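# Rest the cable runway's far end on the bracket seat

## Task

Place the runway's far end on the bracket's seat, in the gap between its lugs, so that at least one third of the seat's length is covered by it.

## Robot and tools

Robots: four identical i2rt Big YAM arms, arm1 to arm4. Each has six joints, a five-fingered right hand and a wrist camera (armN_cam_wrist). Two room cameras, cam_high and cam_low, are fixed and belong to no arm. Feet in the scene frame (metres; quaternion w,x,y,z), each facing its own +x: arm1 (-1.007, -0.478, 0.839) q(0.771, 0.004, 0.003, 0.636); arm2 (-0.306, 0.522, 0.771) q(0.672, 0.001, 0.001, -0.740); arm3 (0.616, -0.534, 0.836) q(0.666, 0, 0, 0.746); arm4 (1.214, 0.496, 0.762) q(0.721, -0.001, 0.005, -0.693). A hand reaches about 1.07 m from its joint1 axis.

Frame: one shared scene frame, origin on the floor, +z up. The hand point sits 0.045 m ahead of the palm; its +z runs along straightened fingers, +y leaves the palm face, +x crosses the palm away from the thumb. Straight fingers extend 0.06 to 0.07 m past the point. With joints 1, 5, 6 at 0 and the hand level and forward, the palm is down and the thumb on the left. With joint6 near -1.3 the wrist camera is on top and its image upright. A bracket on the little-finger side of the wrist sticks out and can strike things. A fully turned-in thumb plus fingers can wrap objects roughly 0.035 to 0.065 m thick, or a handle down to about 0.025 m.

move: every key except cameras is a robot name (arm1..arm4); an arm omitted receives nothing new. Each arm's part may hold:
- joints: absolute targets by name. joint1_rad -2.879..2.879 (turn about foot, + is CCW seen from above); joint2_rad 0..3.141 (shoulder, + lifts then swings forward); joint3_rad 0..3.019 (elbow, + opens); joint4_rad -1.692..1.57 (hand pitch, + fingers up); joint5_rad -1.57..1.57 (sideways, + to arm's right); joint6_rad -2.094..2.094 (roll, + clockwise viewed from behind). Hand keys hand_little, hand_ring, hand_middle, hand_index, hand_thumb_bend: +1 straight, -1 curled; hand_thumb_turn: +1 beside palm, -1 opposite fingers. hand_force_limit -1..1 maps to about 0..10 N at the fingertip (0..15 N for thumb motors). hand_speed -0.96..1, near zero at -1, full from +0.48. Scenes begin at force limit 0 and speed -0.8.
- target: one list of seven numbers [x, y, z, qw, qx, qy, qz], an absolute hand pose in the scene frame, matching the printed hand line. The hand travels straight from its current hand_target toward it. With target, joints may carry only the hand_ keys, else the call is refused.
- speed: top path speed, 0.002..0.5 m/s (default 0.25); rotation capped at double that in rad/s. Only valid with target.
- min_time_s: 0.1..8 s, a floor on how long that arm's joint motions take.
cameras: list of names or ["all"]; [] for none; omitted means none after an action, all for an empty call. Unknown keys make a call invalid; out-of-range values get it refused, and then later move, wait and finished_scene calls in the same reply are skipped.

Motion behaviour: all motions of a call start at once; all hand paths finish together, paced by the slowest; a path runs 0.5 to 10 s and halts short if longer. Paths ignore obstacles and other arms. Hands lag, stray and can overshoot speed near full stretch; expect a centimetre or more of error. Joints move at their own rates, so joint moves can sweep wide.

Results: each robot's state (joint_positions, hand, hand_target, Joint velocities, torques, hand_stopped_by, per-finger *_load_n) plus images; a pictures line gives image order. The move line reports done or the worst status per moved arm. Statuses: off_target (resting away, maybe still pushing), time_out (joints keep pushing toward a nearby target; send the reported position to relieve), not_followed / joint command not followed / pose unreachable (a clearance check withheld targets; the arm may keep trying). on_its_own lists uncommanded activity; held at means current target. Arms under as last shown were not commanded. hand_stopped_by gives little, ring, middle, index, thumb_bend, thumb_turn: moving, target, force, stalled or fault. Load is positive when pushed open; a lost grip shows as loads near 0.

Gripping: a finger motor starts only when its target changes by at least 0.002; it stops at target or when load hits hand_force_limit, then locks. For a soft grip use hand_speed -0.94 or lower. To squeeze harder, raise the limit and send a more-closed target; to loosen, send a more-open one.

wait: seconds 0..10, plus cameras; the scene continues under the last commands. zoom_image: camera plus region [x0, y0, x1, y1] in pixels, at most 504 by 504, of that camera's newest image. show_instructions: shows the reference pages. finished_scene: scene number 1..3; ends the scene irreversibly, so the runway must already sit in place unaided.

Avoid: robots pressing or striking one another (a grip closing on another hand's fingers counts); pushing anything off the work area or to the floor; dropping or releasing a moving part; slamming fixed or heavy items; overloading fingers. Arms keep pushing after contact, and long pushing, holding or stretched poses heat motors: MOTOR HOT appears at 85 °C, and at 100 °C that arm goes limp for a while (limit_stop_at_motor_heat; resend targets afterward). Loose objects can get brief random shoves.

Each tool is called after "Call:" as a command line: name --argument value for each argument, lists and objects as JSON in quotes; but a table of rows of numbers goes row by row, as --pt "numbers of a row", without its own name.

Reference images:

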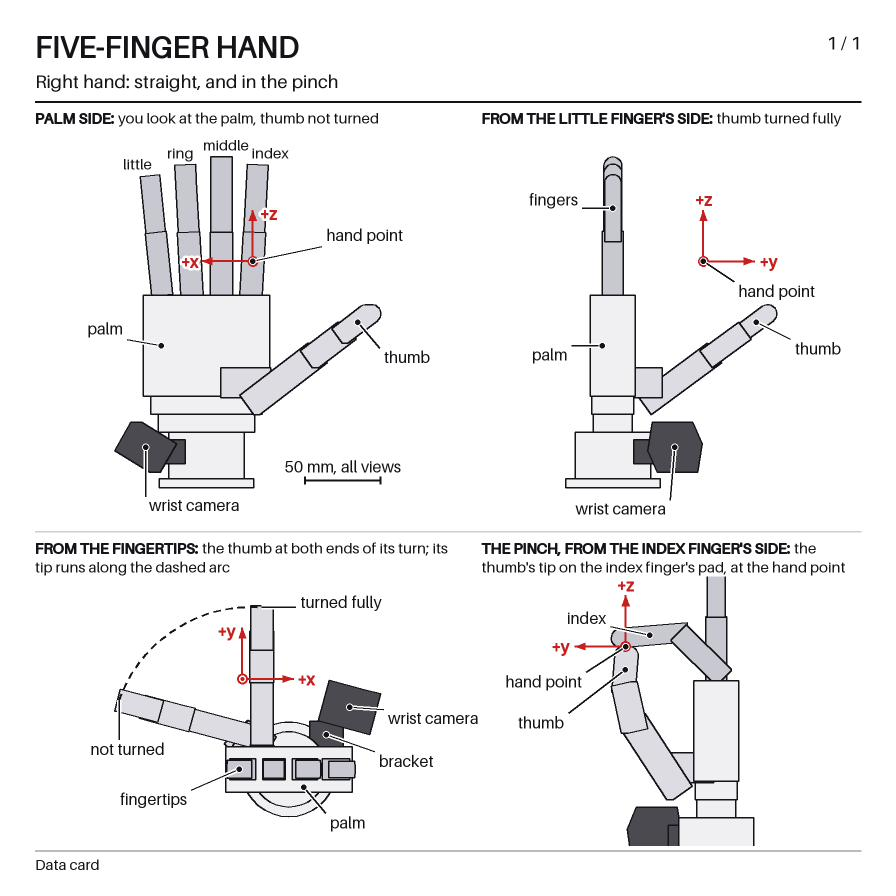

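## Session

Call:
move

Call:
zoom_image --camera "cam_high" --region '[260, 180, 640, 390]'

Call:
zoom_image --camera "cam_low" --region '[270, 150, 520, 310]'

Call:
zoom_image --camera "cam_low" --region '[560, 230, 720, 340]'

Scene clock: 0.00 s.
Joint torques (N m): no reading
Motor temperatures (°C): arm1=[24 24 28 24 23 26] | arm2=[27 30 27 23 22 24] | arm3=[27 31 28 26 24 23] | arm4=[26 32 29 25 27 25]
Heat: arm1: hottest joint3_rad 28 °C; arm2: hottest joint2_rad 30 °C; arm3: hottest joint2_rad 31 °C; arm4: hottest joint2_rad 32 °C.
Joint velocities: within noise
arm1.joint_positions: joint1_rad=+0.055 joint2_rad=+0.556 joint3_rad=+1.367 joint4_rad=-1.245 joint5_rad=-0.137 joint6_rad=-1.072 hand_little=+1.000 hand_ring=+1.000 hand_middle=+1.000 hand_index=+1.000 hand_thumb_turn=+1.000 hand_thumb_bend=+1.000 hand_force_limit=+0.000 hand_speed=-0.800
arm1.joint_status: not commanded
arm1.hand_stopped_by: target,target,target,target,target,target
arm1.little_load_n: 0.0
arm1.ring_load_n: 0.0
arm1.middle_load_n: 0.0
arm1.index_load_n: 0.0
arm1.thumb_bend_load_n: 0.0
arm1.thumb_turn_load_n: 0.0
arm1.hand: x=-0.9609 y=-0.2606 z=+1.3390 quat_wxyz=(-0.477, +0.735, +0.410, +0.254) (m; scene frame)
arm1.hand_target: x=-0.9611 y=-0.2623 z=+1.3488 quat_wxyz=(-0.485, +0.729, +0.407, +0.260) (m; scene frame)
arm1.hand_status: not commanded
arm2.joint_positions: joint1_rad=-0.345 joint2_rad=+0.638 joint3_rad=+1.353 joint4_rad=-1.482 joint5_rad=-0.071 joint6_rad=-1.449 hand_little=+1.000 hand_ring=+1.000 hand_middle=+1.000 hand_index=+1.000 hand_thumb_turn=+1.000 hand_thumb_bend=+1.000 hand_force_limit=+0.000 hand_speed=-0.800
arm2.joint_status: not commanded
arm2.hand_stopped_by: target,target,target,target,target,target
arm2.little_load_n: 0.0
arm2.ring_load_n: 0.0
arm2.middle_load_n: 0.0
arm2.index_load_n: 0.0
arm2.thumb_bend_load_n: 0.0
arm2.thumb_turn_load_n: 0.0
arm2.hand: x=-0.4364 y=+0.3437 z=+1.2156 quat_wxyz=(+0.297, +0.456, -0.799, +0.254) (m; scene frame)
arm2.hand_target: x=-0.4361 y=+0.3443 z=+1.2232 quat_wxyz=(+0.304, +0.455, -0.796, +0.259) (m; scene frame)
arm2.hand_status: not commanded
arm3.joint_positions: joint1_rad=+0.055 joint2_rad=+0.586 joint3_rad=+1.413 joint4_rad=-1.454 joint5_rad=+0.252 joint6_rad=-0.981 hand_little=+1.000 hand_ring=+1.000 hand_middle=+1.000 hand_index=+1.000 hand_thumb_turn=+1.000 hand_thumb_bend=+1.000 hand_force_limit=+0.000 hand_speed=-0.800
arm3.joint_status: not commanded
arm3.hand_stopped_by: target,target,target,target,target,target
arm3.little_load_n: 0.0
arm3.ring_load_n: 0.0
arm3.middle_load_n: 0.0
arm3.index_load_n: 0.0
arm3.thumb_bend_load_n: 0.0
arm3.thumb_turn_load_n: 0.0
arm3.hand: x=+0.6661 y=-0.3495 z=+1.3166 quat_wxyz=(-0.370, +0.773, +0.432, +0.281) (m; scene frame)
arm3.hand_target: x=+0.6663 y=-0.3503 z=+1.3271 quat_wxyz=(-0.381, +0.768, +0.428, +0.285) (m; scene frame)
arm3.hand_status: not commanded
arm4.joint_positions: joint1_rad=-0.446 joint2_rad=+0.634 joint3_rad=+1.435 joint4_rad=-1.388 joint5_rad=+0.240 joint6_rad=-1.089 hand_little=+1.000 hand_ring=+1.000 hand_middle=+1.000 hand_index=+1.000 hand_thumb_turn=+1.000 hand_thumb_bend=+1.000 hand_force_limit=+0.000 hand_speed=-0.800
arm4.joint_status: not commanded
arm4.hand_stopped_by: target,target,target,target,target,target
arm4.little_load_n: 0.0
arm4.ring_load_n: 0.0
arm4.middle_load_n: 0.0
arm4.index_load_n: 0.0
arm4.thumb_bend_load_n: 0.0
arm4.thumb_turn_load_n: 0.0
arm4.hand: x=+1.0594 y=+0.3401 z=+1.2599 quat_wxyz=(+0.399, +0.242, -0.843, +0.268) (m; scene frame)
arm4.hand_target: x=+1.0599 y=+0.3411 z=+1.2679 quat_wxyz=(+0.405, +0.239, -0.839, +0.275) (m; scene frame)
arm4.hand_status: not commanded
pictures: arm1_cam_wrist, arm2_cam_wrist, arm3_cam_wrist, arm4_cam_wrist, cam_high, cam_low
camera_calibration:
arm1_cam_wrist: T_world_to_cam=[[0.960649, -0.127224, -0.246917, 1.21271], [-0.24892, -0.788779, -0.562021, 0.312119], [-0.12326, 0.601367, -0.789408, 1.20357], [0, 0, 0, 1]] pos_world=[-0.938943, -0.323307, 1.42496]
arm2_cam_wrist: T_world_to_cam=[[-0.954201, 0.299161, 0.00150103, -0.51873], [0.291015, 0.929359, -0.227159, 0.0767234], [-0.0693522, -0.216319, -0.973857, 1.34516], [0, 0, 0, 1]] pos_world=[-0.424011, 0.374863, 1.3282]
arm3_cam_wrist: T_world_to_cam=[[0.972937, -0.204964, -0.106691, -0.577563], [-0.230598, -0.890736, -0.391682, 0.356221], [-0.0147527, 0.405685, -0.913894, 1.46781], [0, 0, 0, 1]] pos_world=[0.665731, -0.396549, 1.41933]
arm4_cam_wrist: T_world_to_cam=[[-0.729277, 0.681692, -0.0587474, 0.615655], [0.623981, 0.62739, -0.465864, -0.287907], [-0.280718, -0.376401, -0.882904, 1.65388], [0, 0, 0, 1]] pos_world=[1.0929, 0.383464, 1.36226]

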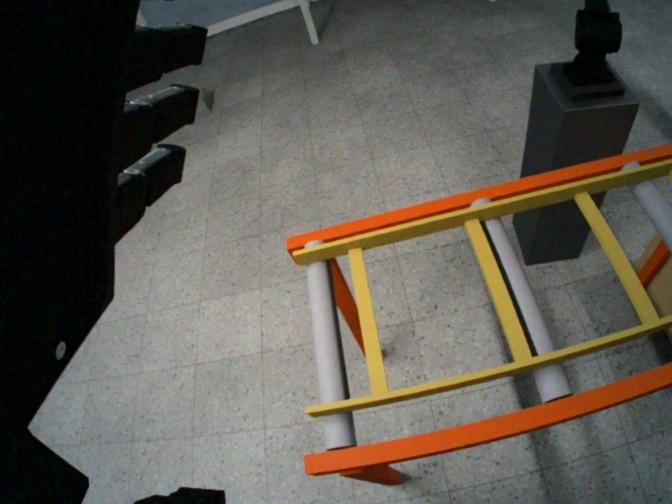

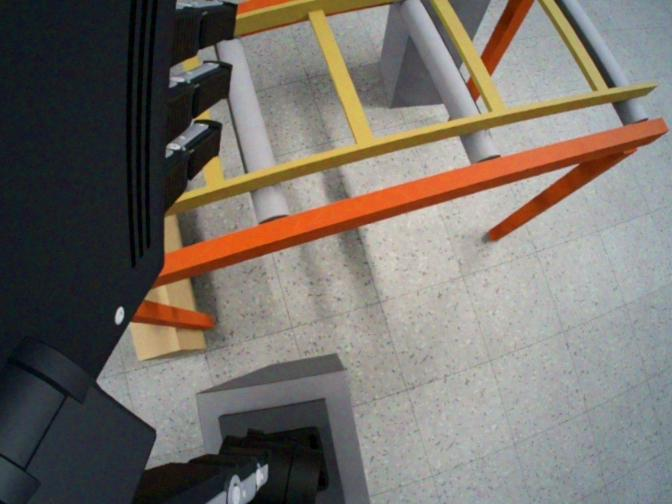

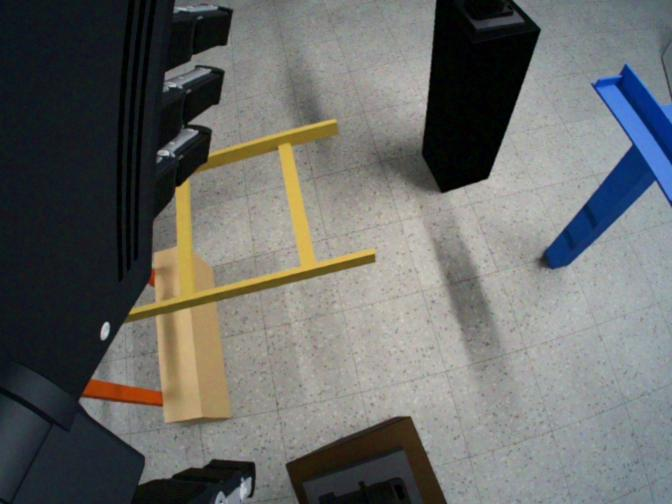

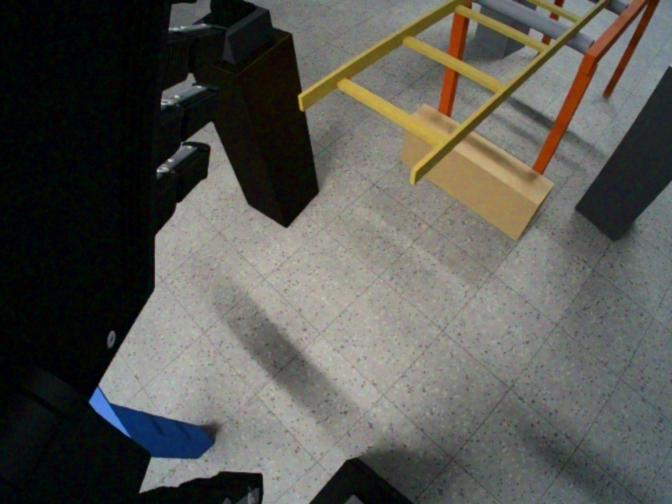

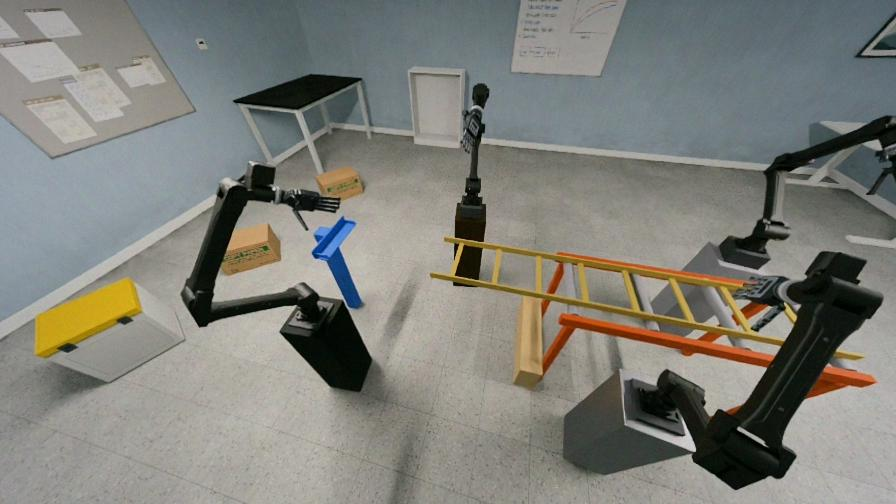

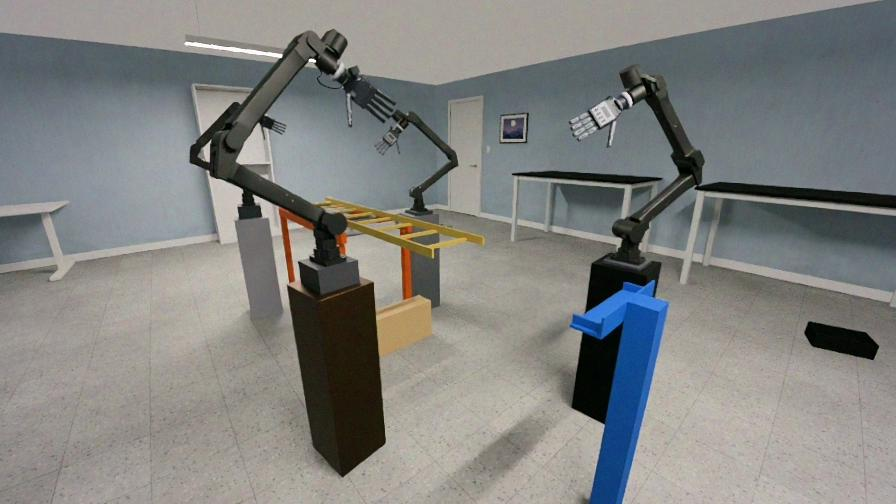

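Scaled by 1.326 from the camera's 896x504 image, which has a finer 1280x720 frame.

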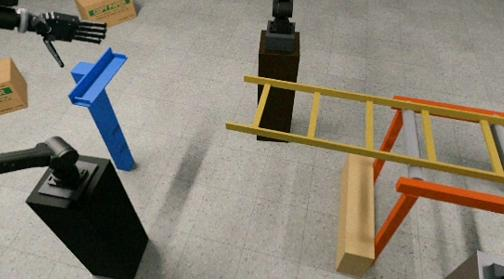

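Scaled by 2.016 from the camera's 896x504 image, which has a finer 1280x720 frame.

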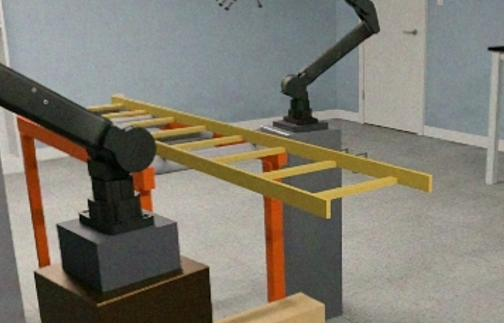

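Scaled by 3.150 from the camera's 896x504 image, which has a finer 1280x720 frame.

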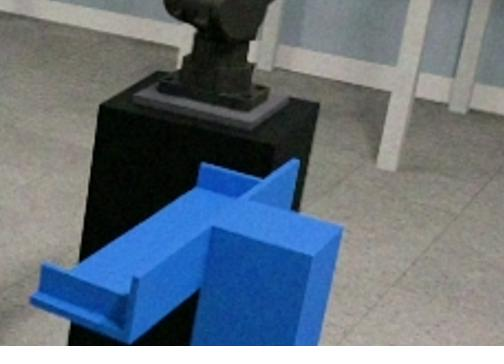

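Call:
zoom_image --camera "cam_high" --region '[290, 200, 390, 320]'

Call:
move --arm4 '{"joints":{"joint1_rad":0.25,"joint4_rad":-1.24,"joint5_rad":0.112,"joint6_rad":-1.151},"min_time_s":2}' --arm3 '{"joints":{"joint1_rad":0.2,"joint6_rad":1.85,"joint5_rad":0.0,"joint4_rad":-1.3,"hand_thumb_turn":-1.0,"hand_speed":0.0},"min_time_s":3}' --cameras '["arm4_cam_wrist","cam_high"]'

Call:
zoom_image --camera "arm4_cam_wrist" --region '[160, 150, 600, 480]'

Scaled by 4.200 from the camera's 896x504 image, which has a finer 1280x720 frame.

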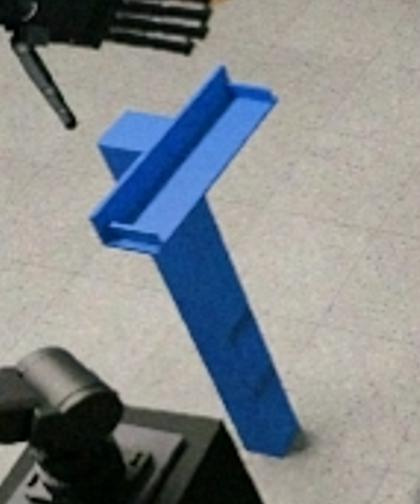

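Scene clock: 28.53 s.
Joint torques (N m): arm1=[0.73 1.96 7.94 2.14 -0.06 -0.08] | arm2=[0.03 1.26 8.81 1.54 -0.04 -0.13] | arm3=[1.03 1.9 9.32 2.3 -0.23 0.23] | arm4=[-0.56 4.42 7.32 3.17 -0.11 -0.13]
Motor temperatures (°C): arm1=[24 24 30 24 23 26] | arm2=[27 30 30 23 22 24] | arm3=[27 31 32 26 24 23] | arm4=[26 32 33 25 27 25]
Heat: arm1: hottest joint3_rad 30 °C; arm2: hottest joint2_rad 30 °C; arm3: hottest joint3_rad 32 °C; arm4: hottest joint3_rad 33 °C.
move: arm3 done; arm4 done
Joint velocities: within noise
arm1, arm2: as last shown
arm2.thumb_turn_load_n: 0.5
arm3.joint_positions: joint1_rad=+0.192 joint2_rad=+0.586 joint3_rad=+1.413 joint4_rad=-1.321 joint5_rad=+0.002 joint6_rad=+1.841 hand_little=+1.000 hand_ring=+1.000 hand_middle=+1.000 hand_index=+1.000 hand_thumb_turn=-1.000 hand_thumb_bend=+1.000 hand_force_limit=+0.000 hand_speed=+0.000
arm3.joint_status: all done
arm3.hand_stopped_by: target,target,target,target,target,target
arm3.little_load_n: 0.0
arm3.ring_load_n: 0.0
arm3.middle_load_n: 0.0
arm3.index_load_n: 0.0
arm3.thumb_bend_load_n: 0.0
arm3.thumb_turn_load_n: -0.5
arm3.hand: x=+0.4907 y=-0.3003 z=+1.4265 quat_wxyz=(-0.246, +0.617, -0.596, -0.450) (m; scene frame)
arm3.hand_target: x=+0.4896 y=-0.3037 z=+1.4440 quat_wxyz=(-0.250, +0.609, -0.589, -0.469) (m; scene frame)
arm3.hand_status: not commanded
arm4.joint_positions: joint1_rad=+0.240 joint2_rad=+0.634 joint3_rad=+1.435 joint4_rad=-1.256 joint5_rad=+0.115 joint6_rad=-1.137 hand_little=+1.000 hand_ring=+1.000 hand_middle=+1.000 hand_index=+1.000 hand_thumb_turn=+1.000 hand_thumb_bend=+1.000 hand_force_limit=+0.000 hand_speed=-0.800
arm4.joint_status: all done
arm4.hand_stopped_by: target,target,target,target,target,target
arm4.little_load_n: 0.0
arm4.ring_load_n: 0.0
arm4.middle_load_n: 0.0
arm4.index_load_n: 0.0
arm4.thumb_bend_load_n: 0.0
arm4.thumb_turn_load_n: 0.0
arm4.hand: x=+1.2207 y=+0.2495 z=+1.2812 quat_wxyz=(+0.265, +0.530, -0.664, +0.456) (m; scene frame)
arm4.hand_target: x=+1.2233 y=+0.2488 z=+1.2931 quat_wxyz=(+0.270, +0.532, -0.651, +0.469) (m; scene frame)
arm4.hand_status: not commanded
pictures: arm4_cam_wrist, cam_high
camera_calibration:
arm4_cam_wrist: T_world_to_cam=[[-0.990461, -0.0756055, -0.1152, 1.37637], [0.00082148, 0.832774, -0.553612, 0.500012], [0.137791, -0.548426, -0.824768, 1.14144], [0, 0, 0, 1]] pos_world=[1.20555, 0.313657, 1.37679]

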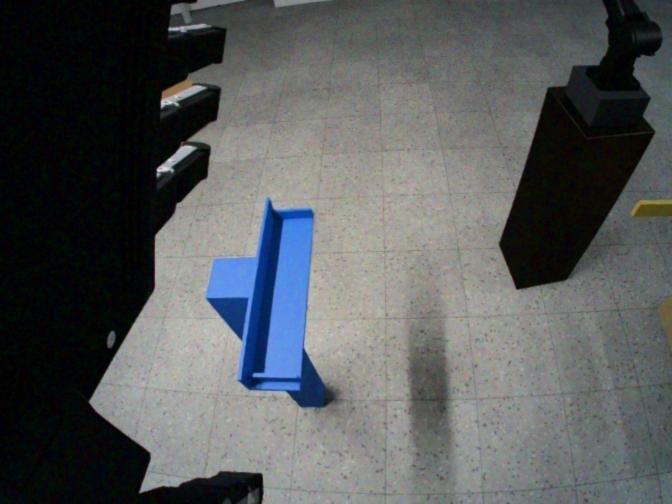

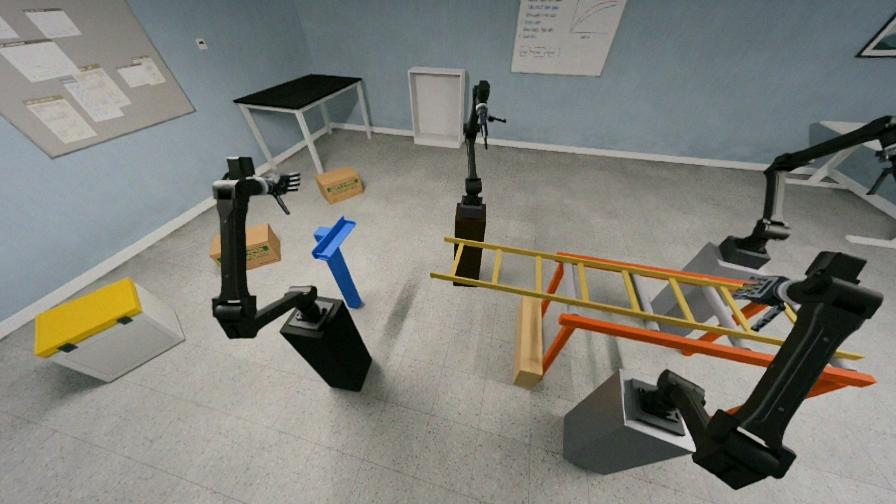

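Scaled by 1.145 from the camera's 672x504 image, which has a finer 960x720 frame.

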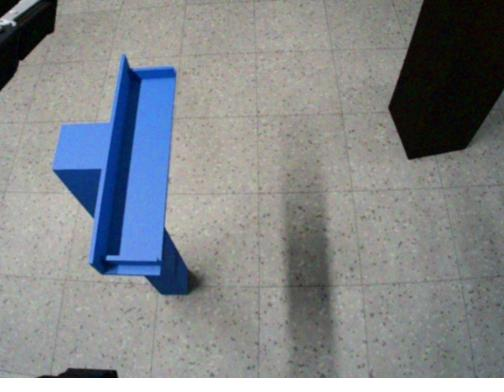

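Call:
move --arm3 '{"target":[0.348,0.07,0.98,0,0.7009,-0.7133,0],"speed":0.3}' --arm4 '{"joints":{"joint1_rad":-1.0,"joint5_rad":0.0,"joint6_rad":0.65,"hand_thumb_turn":-1.0,"hand_speed":0.0},"min_time_s":2.5}' --cameras '["arm3_cam_wrist"]'

Call:
move --arm4 '{"target":[0.615,0.0,0.98,0,0.7133,0.7009,0],"speed":0.3}' --cameras '["arm3_cam_wrist","arm4_cam_wrist","cam_high","cam_low"]'

Scene clock: 77.10 s.
Joint torques (N m): arm1=[0.73 2.02 7.92 2.14 -0.07 -0.08] | arm2=[0.09 1.26 8.81 1.55 -0.03 -0.13] | arm3=[0.26 -16.26 12.97 -0.4 -0.22 0.14] | arm4=[-1.96 4.54 7.27 3.21 -0.16 0.21]
Motor temperatures (°C): arm1=[24 24 32 24 23 26] | arm2=[27 30 32 23 22 24] | arm3=[27 31 34 26 24 23] | arm4=[26 32 36 25 27 25]
Heat: arm1: hottest joint3_rad 32 °C; arm2: hottest joint3_rad 32 °C; arm3: hottest joint3_rad 34 °C; arm4: hottest joint3_rad 36 °C.
move: arm3 off_target; arm4 done
Joint velocities: within noise
arm1, arm2: as last shown
arm2.thumb_turn_load_n: 0.0
arm3.joint_positions: joint1_rad=+0.230 joint2_rad=+1.947 joint3_rad=+1.797 joint4_rad=-1.448 joint5_rad=+0.001 joint6_rad=+1.930 hand_little=+1.000 hand_ring=+1.000 hand_middle=+1.000 hand_index=+1.000 hand_thumb_turn=-1.000 hand_thumb_bend=+1.000 hand_force_limit=+0.000 hand_speed=+0.000
arm3.joint_status: not commanded
arm3.hand_stopped_by: target,target,target,target,target,target
arm3.little_load_n: 0.0
arm3.ring_load_n: 0.0
arm3.middle_load_n: 0.0
arm3.index_load_n: 0.0
arm3.thumb_bend_load_n: -0.5
arm3.thumb_turn_load_n: 0.0
arm3.hand: x=+0.3564 y=+0.0578 z=+0.9673 quat_wxyz=(+0.005, +0.701, -0.713, +0.012) (m; scene frame)
arm3.hand_target: x=+0.3483 y=+0.0694 z=+0.9803 quat_wxyz=(+0.000, +0.701, -0.713, -0.001) (m; scene frame)
arm3.hand_status: off_target (0.019 m and 1.5 deg from the pose sent, 0.597 m and 61.8 deg at the start)
arm4.joint_positions: joint1_rad=-0.991 joint2_rad=+0.634 joint3_rad=+1.435 joint4_rad=-1.256 joint5_rad=+0.003 joint6_rad=+0.635 hand_little=+1.000 hand_ring=+1.000 hand_middle=+1.000 hand_index=+1.000 hand_thumb_turn=-1.000 hand_thumb_bend=+1.000 hand_force_limit=+0.000 hand_speed=+0.000
arm4.joint_status: all done
arm4.hand_stopped_by: target,target,target,target,target,target
arm4.little_load_n: 0.0
arm4.ring_load_n: 0.0
arm4.middle_load_n: 0.0
arm4.index_load_n: 0.0
arm4.thumb_bend_load_n: 0.0
arm4.thumb_turn_load_n: 0.0
arm4.hand: x=+1.0480 y=+0.2992 z=+1.3009 quat_wxyz=(+0.089, -0.603, -0.595, +0.523) (m; scene frame)
arm4.hand_target: x=+1.0471 y=+0.2998 z=+1.3137 quat_wxyz=(+0.088, -0.603, -0.583, +0.537) (m; scene frame)
arm4.hand_status: not commanded
pictures: arm3_cam_wrist
camera_calibration:
arm3_cam_wrist: T_world_to_cam=[[-0.964056, -0.265582, -0.00791299, 0.368279], [-0.23269, 0.829531, 0.507676, -0.457803], [-0.128266, 0.491269, -0.861512, 0.963696], [0, 0, 0, 1]] pos_world=[0.372125, 0.0041362, 1.06557]

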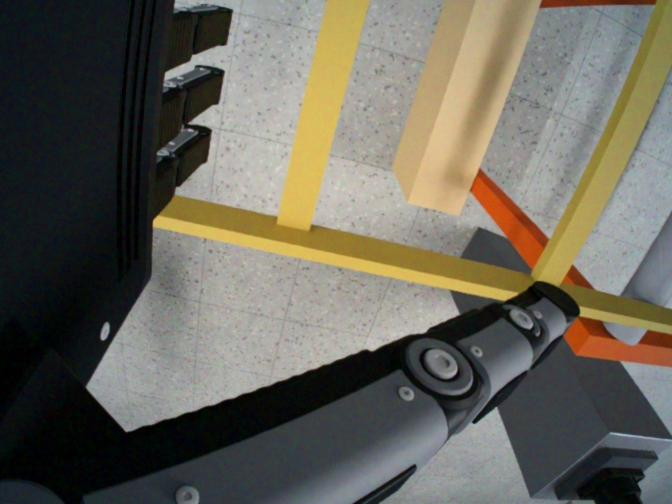

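Scene clock: 80.20 s.
Joint torques (N m): arm1=[0.79 2.08 7.95 2.15 -0.07 -0.08] | arm2=[0.15 1.32 8.84 1.54 -0.03 -0.13] | arm3=[0.85 -15.68 12.92 -0.1 -0.29 0.18] | arm4=[-2.2 -26.34 10.24 1.31 -0.21 0.25]
Motor temperatures (°C): arm1=[24 24 32 24 23 26] | arm2=[27 30 32 23 22 24] | arm3=[27 31 34 26 24 23] | arm4=[26 32 36 25 27 25]
Heat: arm1: hottest joint3_rad 32 °C; arm2: hottest joint3_rad 32 °C; arm3: hottest joint3_rad 34 °C; arm4: hottest joint3_rad 36 °C.
move: arm4 off_target
Joint velocities: within noise
arm1, arm2, arm3: as last shown
arm1.index_load_n: -0.5
arm3.ring_load_n: -0.5
arm3.thumb_bend_load_n: 0.0
arm4.joint_positions: joint1_rad=-0.999 joint2_rad=+2.479 joint3_rad=+2.883 joint4_rad=-1.674 joint5_rad=-0.030 joint6_rad=+0.692 hand_little=+1.000 hand_ring=+1.000 hand_middle=+1.000 hand_index=+1.000 hand_thumb_turn=-1.000 hand_thumb_bend=+1.000 hand_force_limit=+0.000 hand_speed=+0.000
arm4.joint_status: not commanded
arm4.hand_stopped_by: target,target,target,target,target,target
arm4.little_load_n: 0.0
arm4.ring_load_n: 0.0
arm4.middle_load_n: 0.0
arm4.index_load_n: 0.0
arm4.thumb_bend_load_n: 0.0
arm4.thumb_turn_load_n: 0.0
arm4.hand: x=+0.6255 y=+0.0000 z=+0.9620 quat_wxyz=(+0.010, -0.725, -0.672, +0.152) (m; scene frame)
arm4.hand_target: x=+0.6167 y=+0.0011 z=+0.9795 quat_wxyz=(+0.011, -0.730, -0.661, +0.174) (m; scene frame)
arm4.hand_status: off_target (0.021 m and 17.8 deg from the pose sent, 0.617 m and 64.1 deg at the start; a joint's target at an end of its range on 26 of 93 steps)
pictures: arm3_cam_wrist, arm4_cam_wrist, cam_high, cam_low
camera_calibration:
arm3_cam_wrist: T_world_to_cam=[[-0.964056, -0.265582, -0.00791299, 0.368279], [-0.23269, 0.829531, 0.507676, -0.457803], [-0.128266, 0.491269, -0.861512, 0.963696], [0, 0, 0, 1]] pos_world=[0.372125, 0.0041362, 1.06557]
arm4_cam_wrist: T_world_to_cam=[[0.958808, 0.136172, -0.249288, -0.358978], [0.263564, -0.753764, 0.601975, -0.744465], [-0.105932, -0.642882, -0.758605, 0.912188], [0, 0, 0, 1]] pos_world=[0.637035, 0.0741617, 1.05065]

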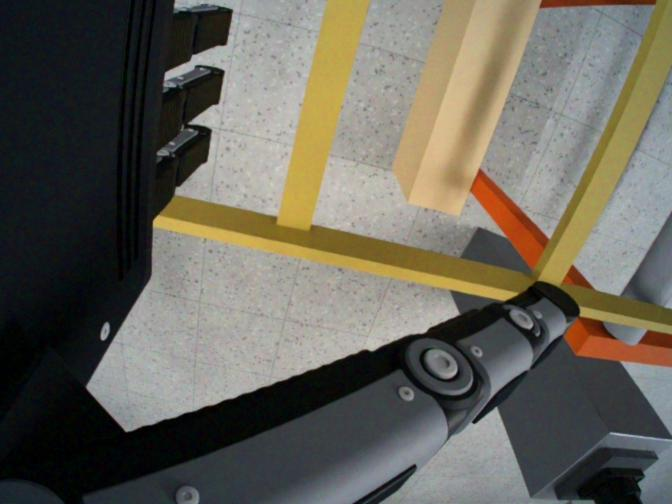

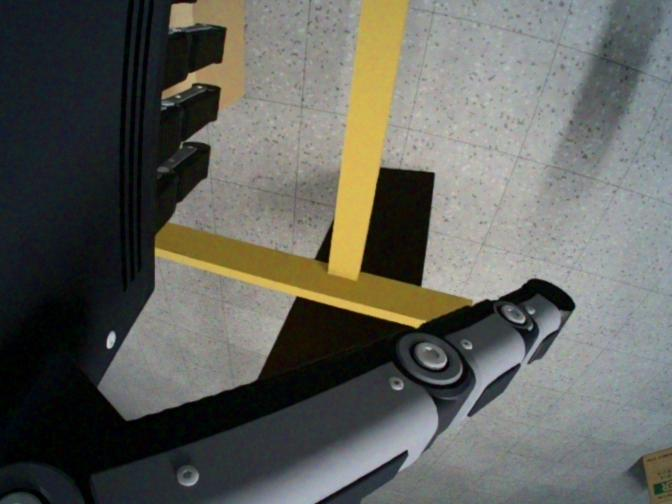

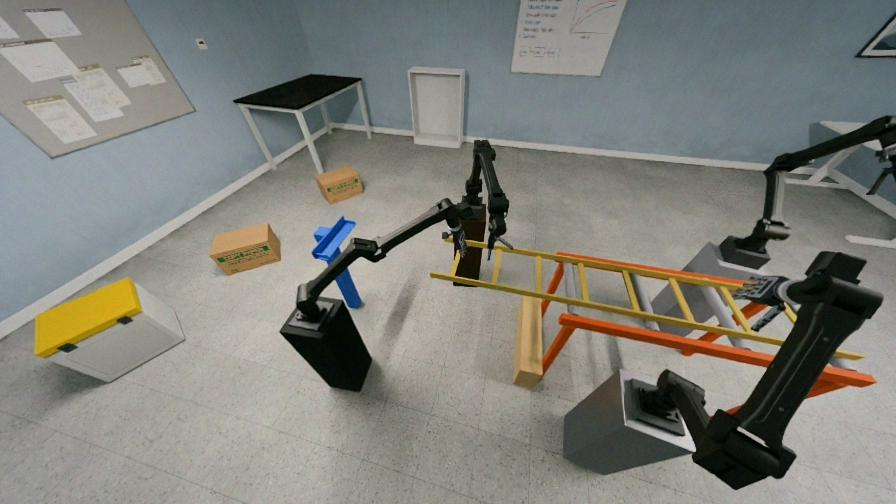

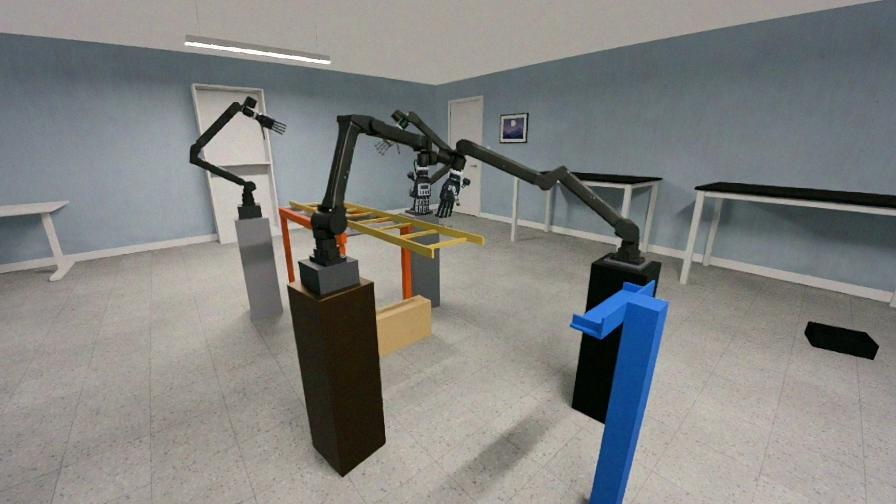

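Call:
move --arm3 '{"target":[0.346,0.067,0.85,0,0.7009,-0.7133,0],"speed":0.25}' --arm4 '{"target":[0.95,0.02,1.0,0,0.7133,0.7009,0],"speed":0.3}' --cameras '["arm3_cam_wrist"]'

Scene clock: 98.23 s.
Joint torques (N m): arm1=[0.73 2.02 7.95 2.15 -0.06 -0.08] | arm2=[0.09 1.32 8.81 1.54 -0.03 -0.13] | arm3=[0.67 -17.2 8.84 0.65 -0.18 0.09] | arm4=[-1.61 -17.67 5.98 0.47 -0.14 0.21]
Motor temperatures (°C): arm1=[24 24 33 24 23 26] | arm2=[27 30 32 23 22 24] | arm3=[27 32 35 26 24 23] | arm4=[26 35 39 25 27 25]
Heat: arm1: hottest joint3_rad 33 °C; arm2: hottest joint3_rad 32 °C; arm3: hottest joint3_rad 35 °C; arm4: hottest joint3_rad 39 °C.
move: arm3 done; arm4 done
Joint velocities: within noise
arm1, arm2: as last shown
arm1.index_load_n: 0.0
arm3.joint_positions: joint1_rad=+0.234 joint2_rad=+2.032 joint3_rad=+1.632 joint4_rad=-1.171 joint5_rad=+0.001 joint6_rad=+1.934 hand_little=+1.000 hand_ring=+1.000 hand_middle=+1.000 hand_index=+1.000 hand_thumb_turn=-1.000 hand_thumb_bend=+1.000 hand_force_limit=+0.000 hand_speed=+0.000
arm3.joint_status: not commanded
arm3.hand_stopped_by: target,target,target,target,target,target
arm3.little_load_n: -0.5
arm3.ring_load_n: 0.0
arm3.middle_load_n: 0.0
arm3.index_load_n: 0.0
arm3.thumb_bend_load_n: 0.0
arm3.thumb_turn_load_n: 0.0
arm3.hand: x=+0.3519 y=+0.0653 z=+0.8581 quat_wxyz=(-0.001, +0.701, -0.713, +0.000) (m; scene frame)
arm3.hand_target: x=+0.3460 y=+0.0667 z=+0.8500 quat_wxyz=(+0.000, +0.701, -0.713, +0.000) (m; scene frame)
arm3.hand_status: done (0.010 m and 0.1 deg from the pose sent, 0.118 m and 1.5 deg at the start)
arm4.joint_positions: joint1_rad=-0.673 joint2_rad=+1.787 joint3_rad=+1.848 joint4_rad=-1.619 joint5_rad=-0.008 joint6_rad=+0.937 hand_little=+1.000 hand_ring=+1.000 hand_middle=+1.000 hand_index=+1.000 hand_thumb_turn=-1.000 hand_thumb_bend=+1.000 hand_force_limit=+0.000 hand_speed=+0.000
arm4.joint_status: not commanded
arm4.hand_stopped_by: target,target,target,target,target,target
arm4.little_load_n: 0.0
arm4.ring_load_n: 0.0
arm4.middle_load_n: 0.0
arm4.index_load_n: 0.0
arm4.thumb_bend_load_n: 0.0
arm4.thumb_turn_load_n: 0.0
arm4.hand: x=+0.9480 y=+0.0169 z=+1.0030 quat_wxyz=(+0.000, -0.707, -0.707, +0.007) (m; scene frame)
arm4.hand_target: x=+0.9500 y=+0.0200 z=+1.0000 quat_wxyz=(+0.000, -0.713, -0.701, +0.000) (m; scene frame)
arm4.hand_status: done (0.005 m and 1.2 deg from the pose sent, 0.327 m and 17.8 deg at the start)
pictures: arm3_cam_wrist
camera_calibration:
arm3_cam_wrist: T_world_to_cam=[[-0.964403, -0.26437, -0.00595948, 0.363442], [-0.227212, 0.8169, 0.530141, -0.430028], [-0.135285, 0.512624, -0.847889, 0.854719], [0, 0, 0, 1]] pos_world=[0.368428, 0.00922441, 0.954848]

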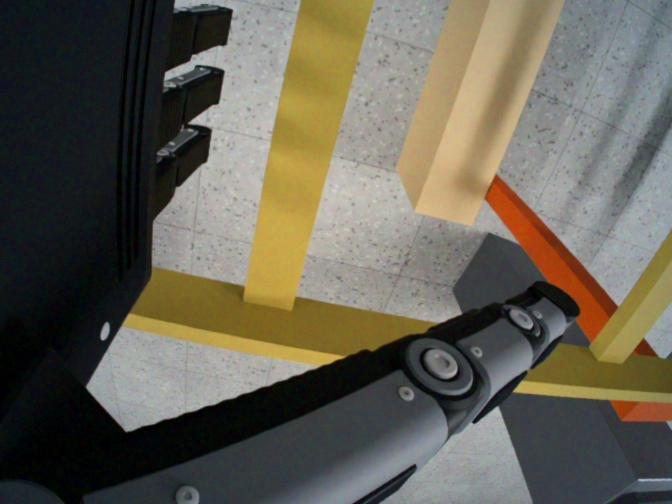

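Call:
move --arm3 '{"target":[0.345,0.066,0.774,0,0.7009,-0.7133,0],"speed":0.15}' --cameras '["arm3_cam_wrist"]'

Call:
move --arm3 '{"joints":{"hand_little":-0.6,"hand_ring":-0.6,"hand_middle":-0.6,"hand_index":-0.6,"hand_speed":-0.7,"hand_force_limit":-0.4}}' --cameras '["arm3_cam_wrist"]'

Scene clock: 108.80 s.
Joint torques (N m): arm1=[0.79 2.08 7.94 2.14 -0.07 -0.08] | arm2=[0.03 1.26 8.81 1.55 -0.03 -0.13] | arm3=[0.73 -17.44 8.16 0.53 -0.23 0.17] | arm4=[-1.49 -17.67 6 0.4 -0.15 0.21]
Motor temperatures (°C): arm1=[24 24 33 24 23 26] | arm2=[27 30 32 23 22 24] | arm3=[27 32 35 26 24 23] | arm4=[26 35 37 25 27 25]
Heat: arm1: hottest joint3_rad 33 °C; arm2: hottest joint3_rad 32 °C; arm3: hottest joint3_rad 35 °C; arm4: hottest joint3_rad 37 °C.
move: arm3 done
Joint velocities: within noise
arm1, arm2, arm4: as last shown
arm3.joint_positions: joint1_rad=+0.235 joint2_rad=+2.131 joint3_rad=+1.565 joint4_rad=-1.014 joint5_rad=+0.001 joint6_rad=+1.937 hand_little=+1.000 hand_ring=+1.000 hand_middle=+1.000 hand_index=+1.000 hand_thumb_turn=-1.000 hand_thumb_bend=+1.000 hand_force_limit=+0.000 hand_speed=+0.000
arm3.joint_status: not commanded
arm3.hand_stopped_by: target,target,target,target,target,target
arm3.little_load_n: 0.0
arm3.ring_load_n: 0.0
arm3.middle_load_n: 0.0
arm3.index_load_n: 0.0
arm3.thumb_bend_load_n: -0.5
arm3.thumb_turn_load_n: 0.0
arm3.hand: x=+0.3517 y=+0.0628 z=+0.7780 quat_wxyz=(+0.001, +0.701, -0.713, +0.004) (m; scene frame)
arm3.hand_target: x=+0.3450 y=+0.0657 z=+0.7740 quat_wxyz=(+0.000, +0.701, -0.713, +0.000) (m; scene frame)
arm3.hand_status: done (0.008 m and 0.5 deg from the pose sent, 0.084 m and 0.1 deg at the start)
arm4.joint_positions: joint1_rad=-0.673 joint2_rad=+1.787 joint3_rad=+1.848 joint4_rad=-1.619 joint5_rad=-0.008 joint6_rad=+0.938 hand_little=+1.000 hand_ring=+1.000 hand_middle=+1.000 hand_index=+1.000 hand_thumb_turn=-1.000 hand_thumb_bend=+1.000 hand_force_limit=+0.000 hand_speed=+0.000
arm4.hand: x=+0.9479 y=+0.0169 z=+1.0030 quat_wxyz=(+0.000, -0.708, -0.707, +0.007) (m; scene frame)
pictures: arm3_cam_wrist
camera_calibration:
arm3_cam_wrist: T_world_to_cam=[[-0.964487, -0.264049, -0.00661848, 0.362614], [-0.228395, 0.821145, 0.523027, -0.379848], [-0.13267, 0.505964, -0.85229, 0.791025], [0, 0, 0, 1]] pos_world=[0.367927, 0.0074278, 0.875253]

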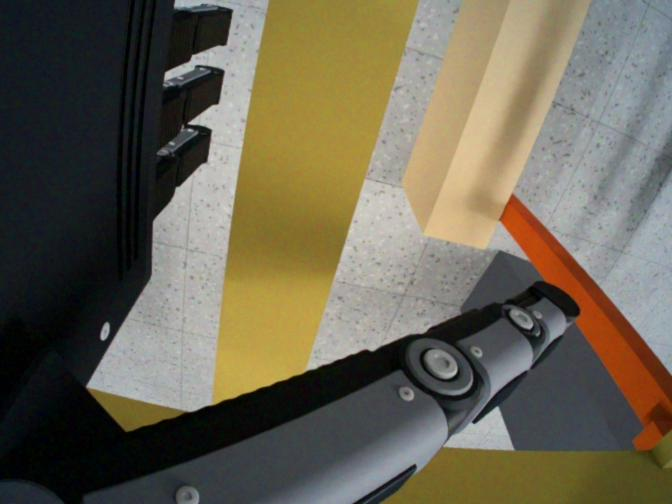

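Scene clock: 111.00 s.
Joint torques (N m): arm1=[0.73 2.02 7.95 2.15 -0.07 -0.08] | arm2=[0.03 1.26 8.83 1.54 -0.04 -0.14] | arm3=[0.09 -17.08 8.2 0.49 -0.26 0.14] | arm4=[-1.61 -17.61 5.98 0.43 -0.14 0.21]
Motor temperatures (°C): arm1=[24 24 33 24 23 26] | arm2=[27 30 32 23 22 24] | arm3=[27 32 35 26 24 23] | arm4=[26 36 37 25 27 25]
Heat: arm1: hottest joint3_rad 33 °C; arm2: hottest joint3_rad 32 °C; arm3: hottest joint3_rad 35 °C; arm4: hottest joint3_rad 37 °C.
move: arm3 off_target
Joint velocities: within noise
arm1, arm2, arm4: as last shown
arm3.joint_positions: joint1_rad=+0.237 joint2_rad=+2.137 joint3_rad=+1.565 joint4_rad=-1.011 joint5_rad=+0.001 joint6_rad=+1.939 hand_little=-0.381 hand_ring=-0.381 hand_middle=-0.436 hand_index=-0.436 hand_thumb_turn=-1.000 hand_thumb_bend=+1.000 hand_force_limit=-0.400 hand_speed=-0.700
arm3.joint_status: hand_little off_target (ended at -0.381, target -0.600); hand_ring off_target (ended at -0.381, target -0.600); hand_middle off_target (ended at -0.436, target -0.600); hand_index off_target (ended at -0.436, target -0.600); the others done
arm3.hand_stopped_by: force,force,force,force,target,target
arm3.little_load_n: 0.0
arm3.ring_load_n: 0.5
arm3.middle_load_n: 0.0
arm3.index_load_n: 0.0
arm3.thumb_bend_load_n: -0.5
arm3.thumb_turn_load_n: 0.0
arm3.hand: x=+0.3508 y=+0.0620 z=+0.7738 quat_wxyz=(+0.002, +0.701, -0.713, +0.006) (m; scene frame)
arm3.hand_target: x=+0.3451 y=+0.0658 z=+0.7740 quat_wxyz=(+0.000, +0.701, -0.713, +0.000) (m; scene frame)
arm3.hand_status: not commanded
arm4.thumb_bend_load_n: -0.5
pictures: arm3_cam_wrist
camera_calibration:
arm3_cam_wrist: T_world_to_cam=[[-0.964473, -0.264083, -0.00726266, 0.362047], [-0.229199, 0.822766, 0.52012, -0.374707], [-0.131379, 0.503306, -0.854063, 0.788741], [0, 0, 0, 1]] pos_world=[0.366926, 0.00692922, 0.871156]

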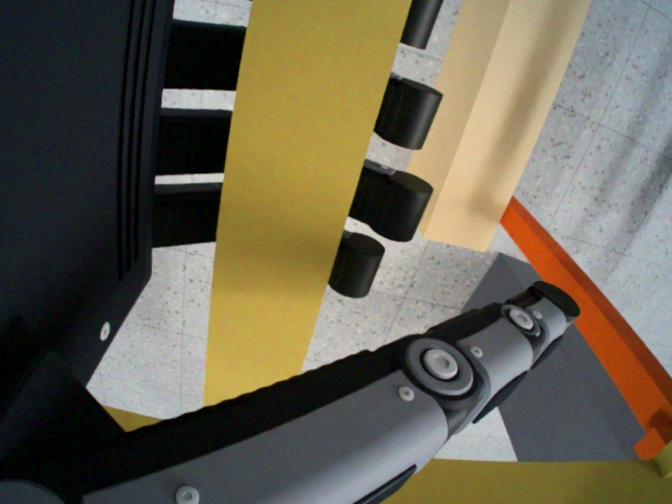

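Call:
move --arm3 '{"joints":{"hand_little":-0.98,"hand_ring":-0.98,"hand_middle":-0.98,"hand_index":-0.98,"hand_speed":-0.85,"hand_force_limit":-0.1}}'

Call:
move --arm3 '{"joints":{"hand_thumb_bend":-0.5,"hand_speed":-0.6,"hand_force_limit":-0.6}}'

Call:
move --arm3 '{"target":[0.60,0.07,0.79,0,0.7009,-0.7133,0],"speed":0.12}' --cameras '["arm3_cam_wrist","arm4_cam_wrist","cam_high","cam_low"]'

Scene clock: 118.93 s.
Joint torques (N m): arm1=[0.67 1.96 7.95 2.13 -0.07 -0.07] | arm2=[0.09 1.26 8.81 1.55 -0.04 -0.14] | arm3=[-1.08 -18.96 8.59 0.14 -0.47 0.21] | arm4=[-1.32 -17.61 5.97 0.46 -0.14 0.21]
Motor temperatures (°C): arm1=[24 24 33 24 23 26] | arm2=[27 30 32 23 22 24] | arm3=[27 33 35 26 24 23] | arm4=[26 36 36 25 27 25]
Heat: arm1: hottest joint3_rad 33 °C; arm2: hottest joint3_rad 32 °C; arm3: hottest joint3_rad 35 °C; arm4: hottest joint2_rad 36 °C.
move: arm3 off_target
Joint velocities: within noise
arm1, arm2, arm4: as last shown
arm3.joint_positions: joint1_rad=+0.248 joint2_rad=+2.154 joint3_rad=+1.562 joint4_rad=-1.003 joint5_rad=+0.005 joint6_rad=+1.932 hand_little=-0.879 hand_ring=-0.865 hand_middle=-0.852 hand_index=-0.865 hand_thumb_turn=-1.000 hand_thumb_bend=+1.000 hand_force_limit=-0.100 hand_speed=-0.850
arm3.joint_status: hand_little off_target (ended at -0.879, target -0.980); hand_ring off_target (ended at -0.865, target -0.980); hand_middle off_target (ended at -0.852, target -0.980); hand_index off_target (ended at -0.865, target -0.980); the others done
arm3.hand_stopped_by: force,force,force,force,target,target
arm3.little_load_n: 8.5
arm3.ring_load_n: 4.5
arm3.middle_load_n: 0.0
arm3.index_load_n: 0.5
arm3.thumb_bend_load_n: 0.0
arm3.thumb_turn_load_n: 0.0
arm3.hand: x=+0.3459 y=+0.0566 z=+0.7624 quat_wxyz=(+0.002, +0.707, -0.707, +0.012) (m; scene frame)
arm3.hand_target: x=+0.3450 y=+0.0658 z=+0.7741 quat_wxyz=(+0.000, +0.701, -0.713, +0.000) (m; scene frame)
arm3.hand_status: not commanded
arm4.thumb_bend_load_n: 0.0
pictures: none

Scene clock: 121.87 s.
Joint torques (N m): arm1=[0.79 1.96 7.95 2.14 -0.06 -0.08] | arm2=[0.09 1.26 8.83 1.55 -0.04 -0.13] | arm3=[-0.26 -18.49 8.57 0.29 -0.5 0.15] | arm4=[-1.55 -17.61 5.97 0.44 -0.14 0.21]
Motor temperatures (°C): arm1=[24 24 33 24 23 26] | arm2=[27 30 32 23 22 24] | arm3=[27 33 34 26 24 23] | arm4=[26 36 36 25 27 25]
Heat: arm1: hottest joint3_rad 33 °C; arm2: hottest joint3_rad 32 °C; arm3: hottest joint3_rad 34 °C; arm4: hottest joint2_rad 36 °C.
move: arm3 off_target
Joint velocities: within noise
arm1.joint_positions: joint1_rad=+0.055 joint2_rad=+0.556 joint3_rad=+1.367 joint4_rad=-1.245 joint5_rad=-0.137 joint6_rad=-1.072 hand_little=+1.000 hand_ring=+1.000 hand_middle=+1.000 hand_index=+1.000 hand_thumb_turn=+1.000 hand_thumb_bend=+1.000 hand_force_limit=+0.000 hand_speed=-0.800
arm1.joint_status: not commanded
arm1.hand_stopped_by: target,target,target,target,target,target
arm1.little_load_n: 0.0
arm1.ring_load_n: 0.0
arm1.middle_load_n: 0.0
arm1.index_load_n: 0.0
arm1.thumb_bend_load_n: 0.0
arm1.thumb_turn_load_n: 0.0
arm1.hand: x=-0.9609 y=-0.2606 z=+1.3390 quat_wxyz=(-0.477, +0.735, +0.410, +0.254) (m; scene frame)
arm1.hand_target: x=-0.9611 y=-0.2623 z=+1.3488 quat_wxyz=(-0.485, +0.729, +0.407, +0.260) (m; scene frame)
arm1.hand_status: not commanded
arm2.joint_positions: joint1_rad=-0.345 joint2_rad=+0.638 joint3_rad=+1.353 joint4_rad=-1.482 joint5_rad=-0.071 joint6_rad=-1.449 hand_little=+1.000 hand_ring=+1.000 hand_middle=+1.000 hand_index=+1.000 hand_thumb_turn=+1.000 hand_thumb_bend=+1.000 hand_force_limit=+0.000 hand_speed=-0.800
arm2.joint_status: not commanded
arm2.hand_stopped_by: target,target,target,target,target,target
arm2.little_load_n: 0.0
arm2.ring_load_n: 0.0
arm2.middle_load_n: 0.0
arm2.index_load_n: 0.0
arm2.thumb_bend_load_n: 0.0
arm2.thumb_turn_load_n: 0.0
arm2.hand: x=-0.4364 y=+0.3437 z=+1.2156 quat_wxyz=(+0.297, +0.456, -0.799, +0.254) (m; scene frame)
arm2.hand_target: x=-0.4361 y=+0.3443 z=+1.2232 quat_wxyz=(+0.304, +0.455, -0.796, +0.259) (m; scene frame)
arm2.hand_status: not commanded
arm3.joint_positions: joint1_rad=+0.248 joint2_rad=+2.154 joint3_rad=+1.562 joint4_rad=-1.003 joint5_rad=+0.005 joint6_rad=+1.932 hand_little=-0.879 hand_ring=-0.865 hand_middle=-0.852 hand_index=-0.865 hand_thumb_turn=-1.000 hand_thumb_bend=+0.530 hand_force_limit=-0.600 hand_speed=-0.600
arm3.joint_status: hand_thumb_bend off_target (ended at +0.530, target -0.500); the others done
arm3.hand_stopped_by: force,force,force,force,force,target
arm3.little_load_n: 8.5
arm3.ring_load_n: 4.5
arm3.middle_load_n: -0.5
arm3.index_load_n: 0.5
arm3.thumb_bend_load_n: 5.0
arm3.thumb_turn_load_n: 1.5
arm3.hand: x=+0.3459 y=+0.0566 z=+0.7624 quat_wxyz=(+0.002, +0.707, -0.707, +0.012) (m; scene frame)
arm3.hand_target: x=+0.3450 y=+0.0658 z=+0.7741 quat_wxyz=(+0.000, +0.701, -0.713, +0.000) (m; scene frame)
arm3.hand_status: not commanded
arm4: as last shown
pictures: none

Scene clock: 125.30 s.
Joint torques (N m): arm1=[0.79 2.02 7.94 2.15 -0.07 -0.08] | arm2=[0.03 1.32 8.83 1.51 -0.03 -0.14] | arm3=[0.67 -21.71 8.54 -0.49 -0.46 0.14] | arm4=[-1.55 -17.61 5.98 0.4 -0.14 0.21]
Motor temperatures (°C): arm1=[24 24 33 24 23 26] | arm2=[27 30 32 23 22 24] | arm3=[27 33 34 26 24 23] | arm4=[26 36 36 25 27 25]
Heat: arm1: hottest joint3_rad 33 °C; arm2: hottest joint3_rad 32 °C; arm3: hottest joint3_rad 34 °C; arm4: hottest joint2_rad 36 °C.
move: arm3 off_target
Joint velocities: within noise
arm1, arm2, arm4: as last shown
arm1.ring_load_n: 0.5
arm3.joint_positions: joint1_rad=-0.194 joint2_rad=+2.095 joint3_rad=+1.439 joint4_rad=-0.962 joint5_rad=+0.006 joint6_rad=+1.504 hand_little=-0.879 hand_ring=-0.865 hand_middle=-0.852 hand_index=-0.865 hand_thumb_turn=-1.000 hand_thumb_bend=+0.530 hand_force_limit=-0.600 hand_speed=-0.600
arm3.joint_status: not commanded
arm3.hand_stopped_by: force,force,force,force,force,target
arm3.little_load_n: 5.0
arm3.ring_load_n: 2.5
arm3.middle_load_n: -0.5
arm3.index_load_n: 0.0
arm3.thumb_bend_load_n: 5.0
arm3.thumb_turn_load_n: 1.0
arm3.hand: x=+0.6032 y=+0.0561 z=+0.7579 quat_wxyz=(+0.016, +0.702, -0.712, +0.017) (m; scene frame)
arm3.hand_target: x=+0.5999 y=+0.0695 z=+0.7895 quat_wxyz=(+0.000, +0.701, -0.713, +0.000) (m; scene frame)
arm3.hand_status: off_target (0.035 m and 2.7 deg from the pose sent, 0.256 m and 1.7 deg at the start)
arm4.thumb_bend_load_n: -0.5
pictures: arm3_cam_wrist, arm4_cam_wrist, cam_high, cam_low
camera_calibration:
arm3_cam_wrist: T_world_to_cam=[[-0.963665, -0.267057, 0.00546442, 0.593892], [-0.230091, 0.840319, 0.490838, -0.282106], [-0.135673, 0.471746, -0.871234, 0.828654], [0, 0, 0, 1]] pos_world=[0.619829, 0.00474733, 0.857175]
arm4_cam_wrist: T_world_to_cam=[[0.972811, 0.231599, 0.000163011, -0.925347], [0.200613, -0.843009, 0.49909, -0.676988], [0.115726, -0.485488, -0.86655, 0.883751], [0, 0, 0, 1]] pos_world=[0.933728, 0.0726532, 1.10384]

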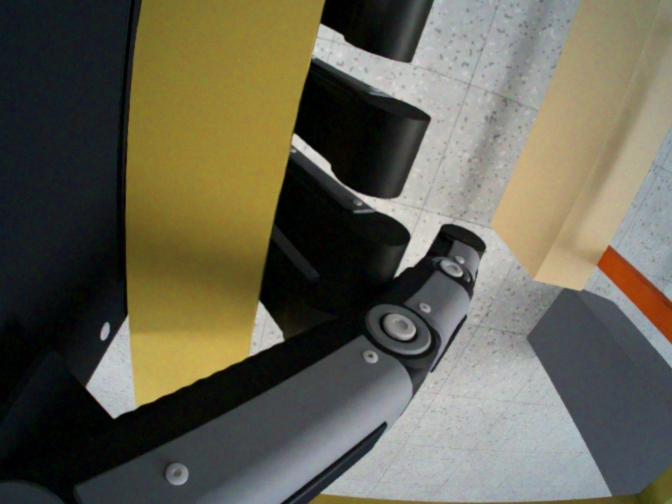

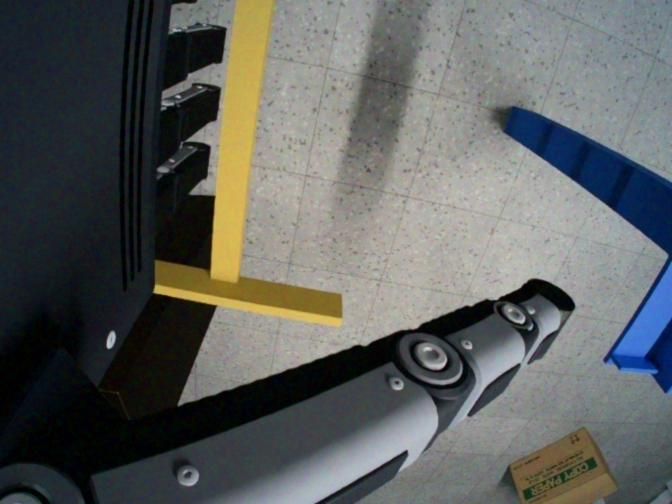

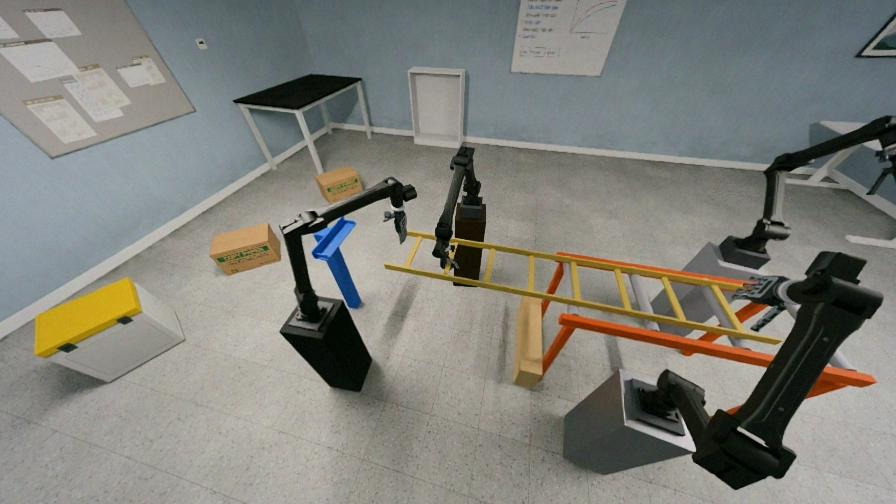

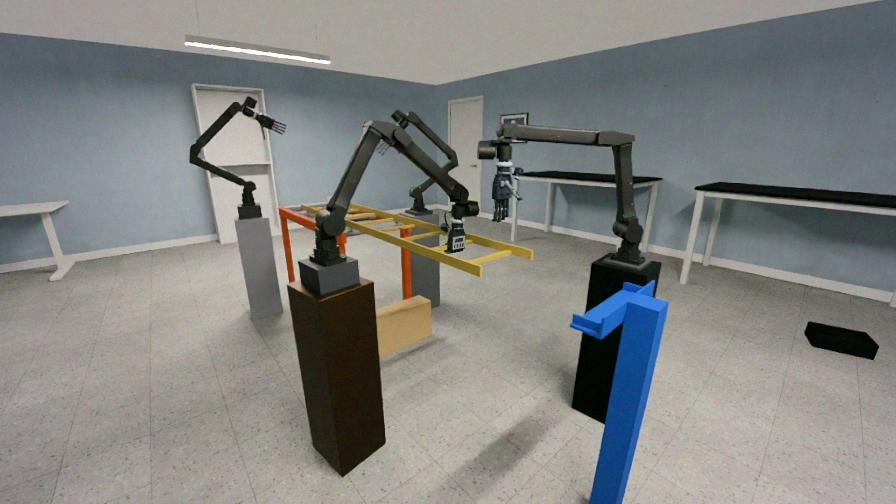

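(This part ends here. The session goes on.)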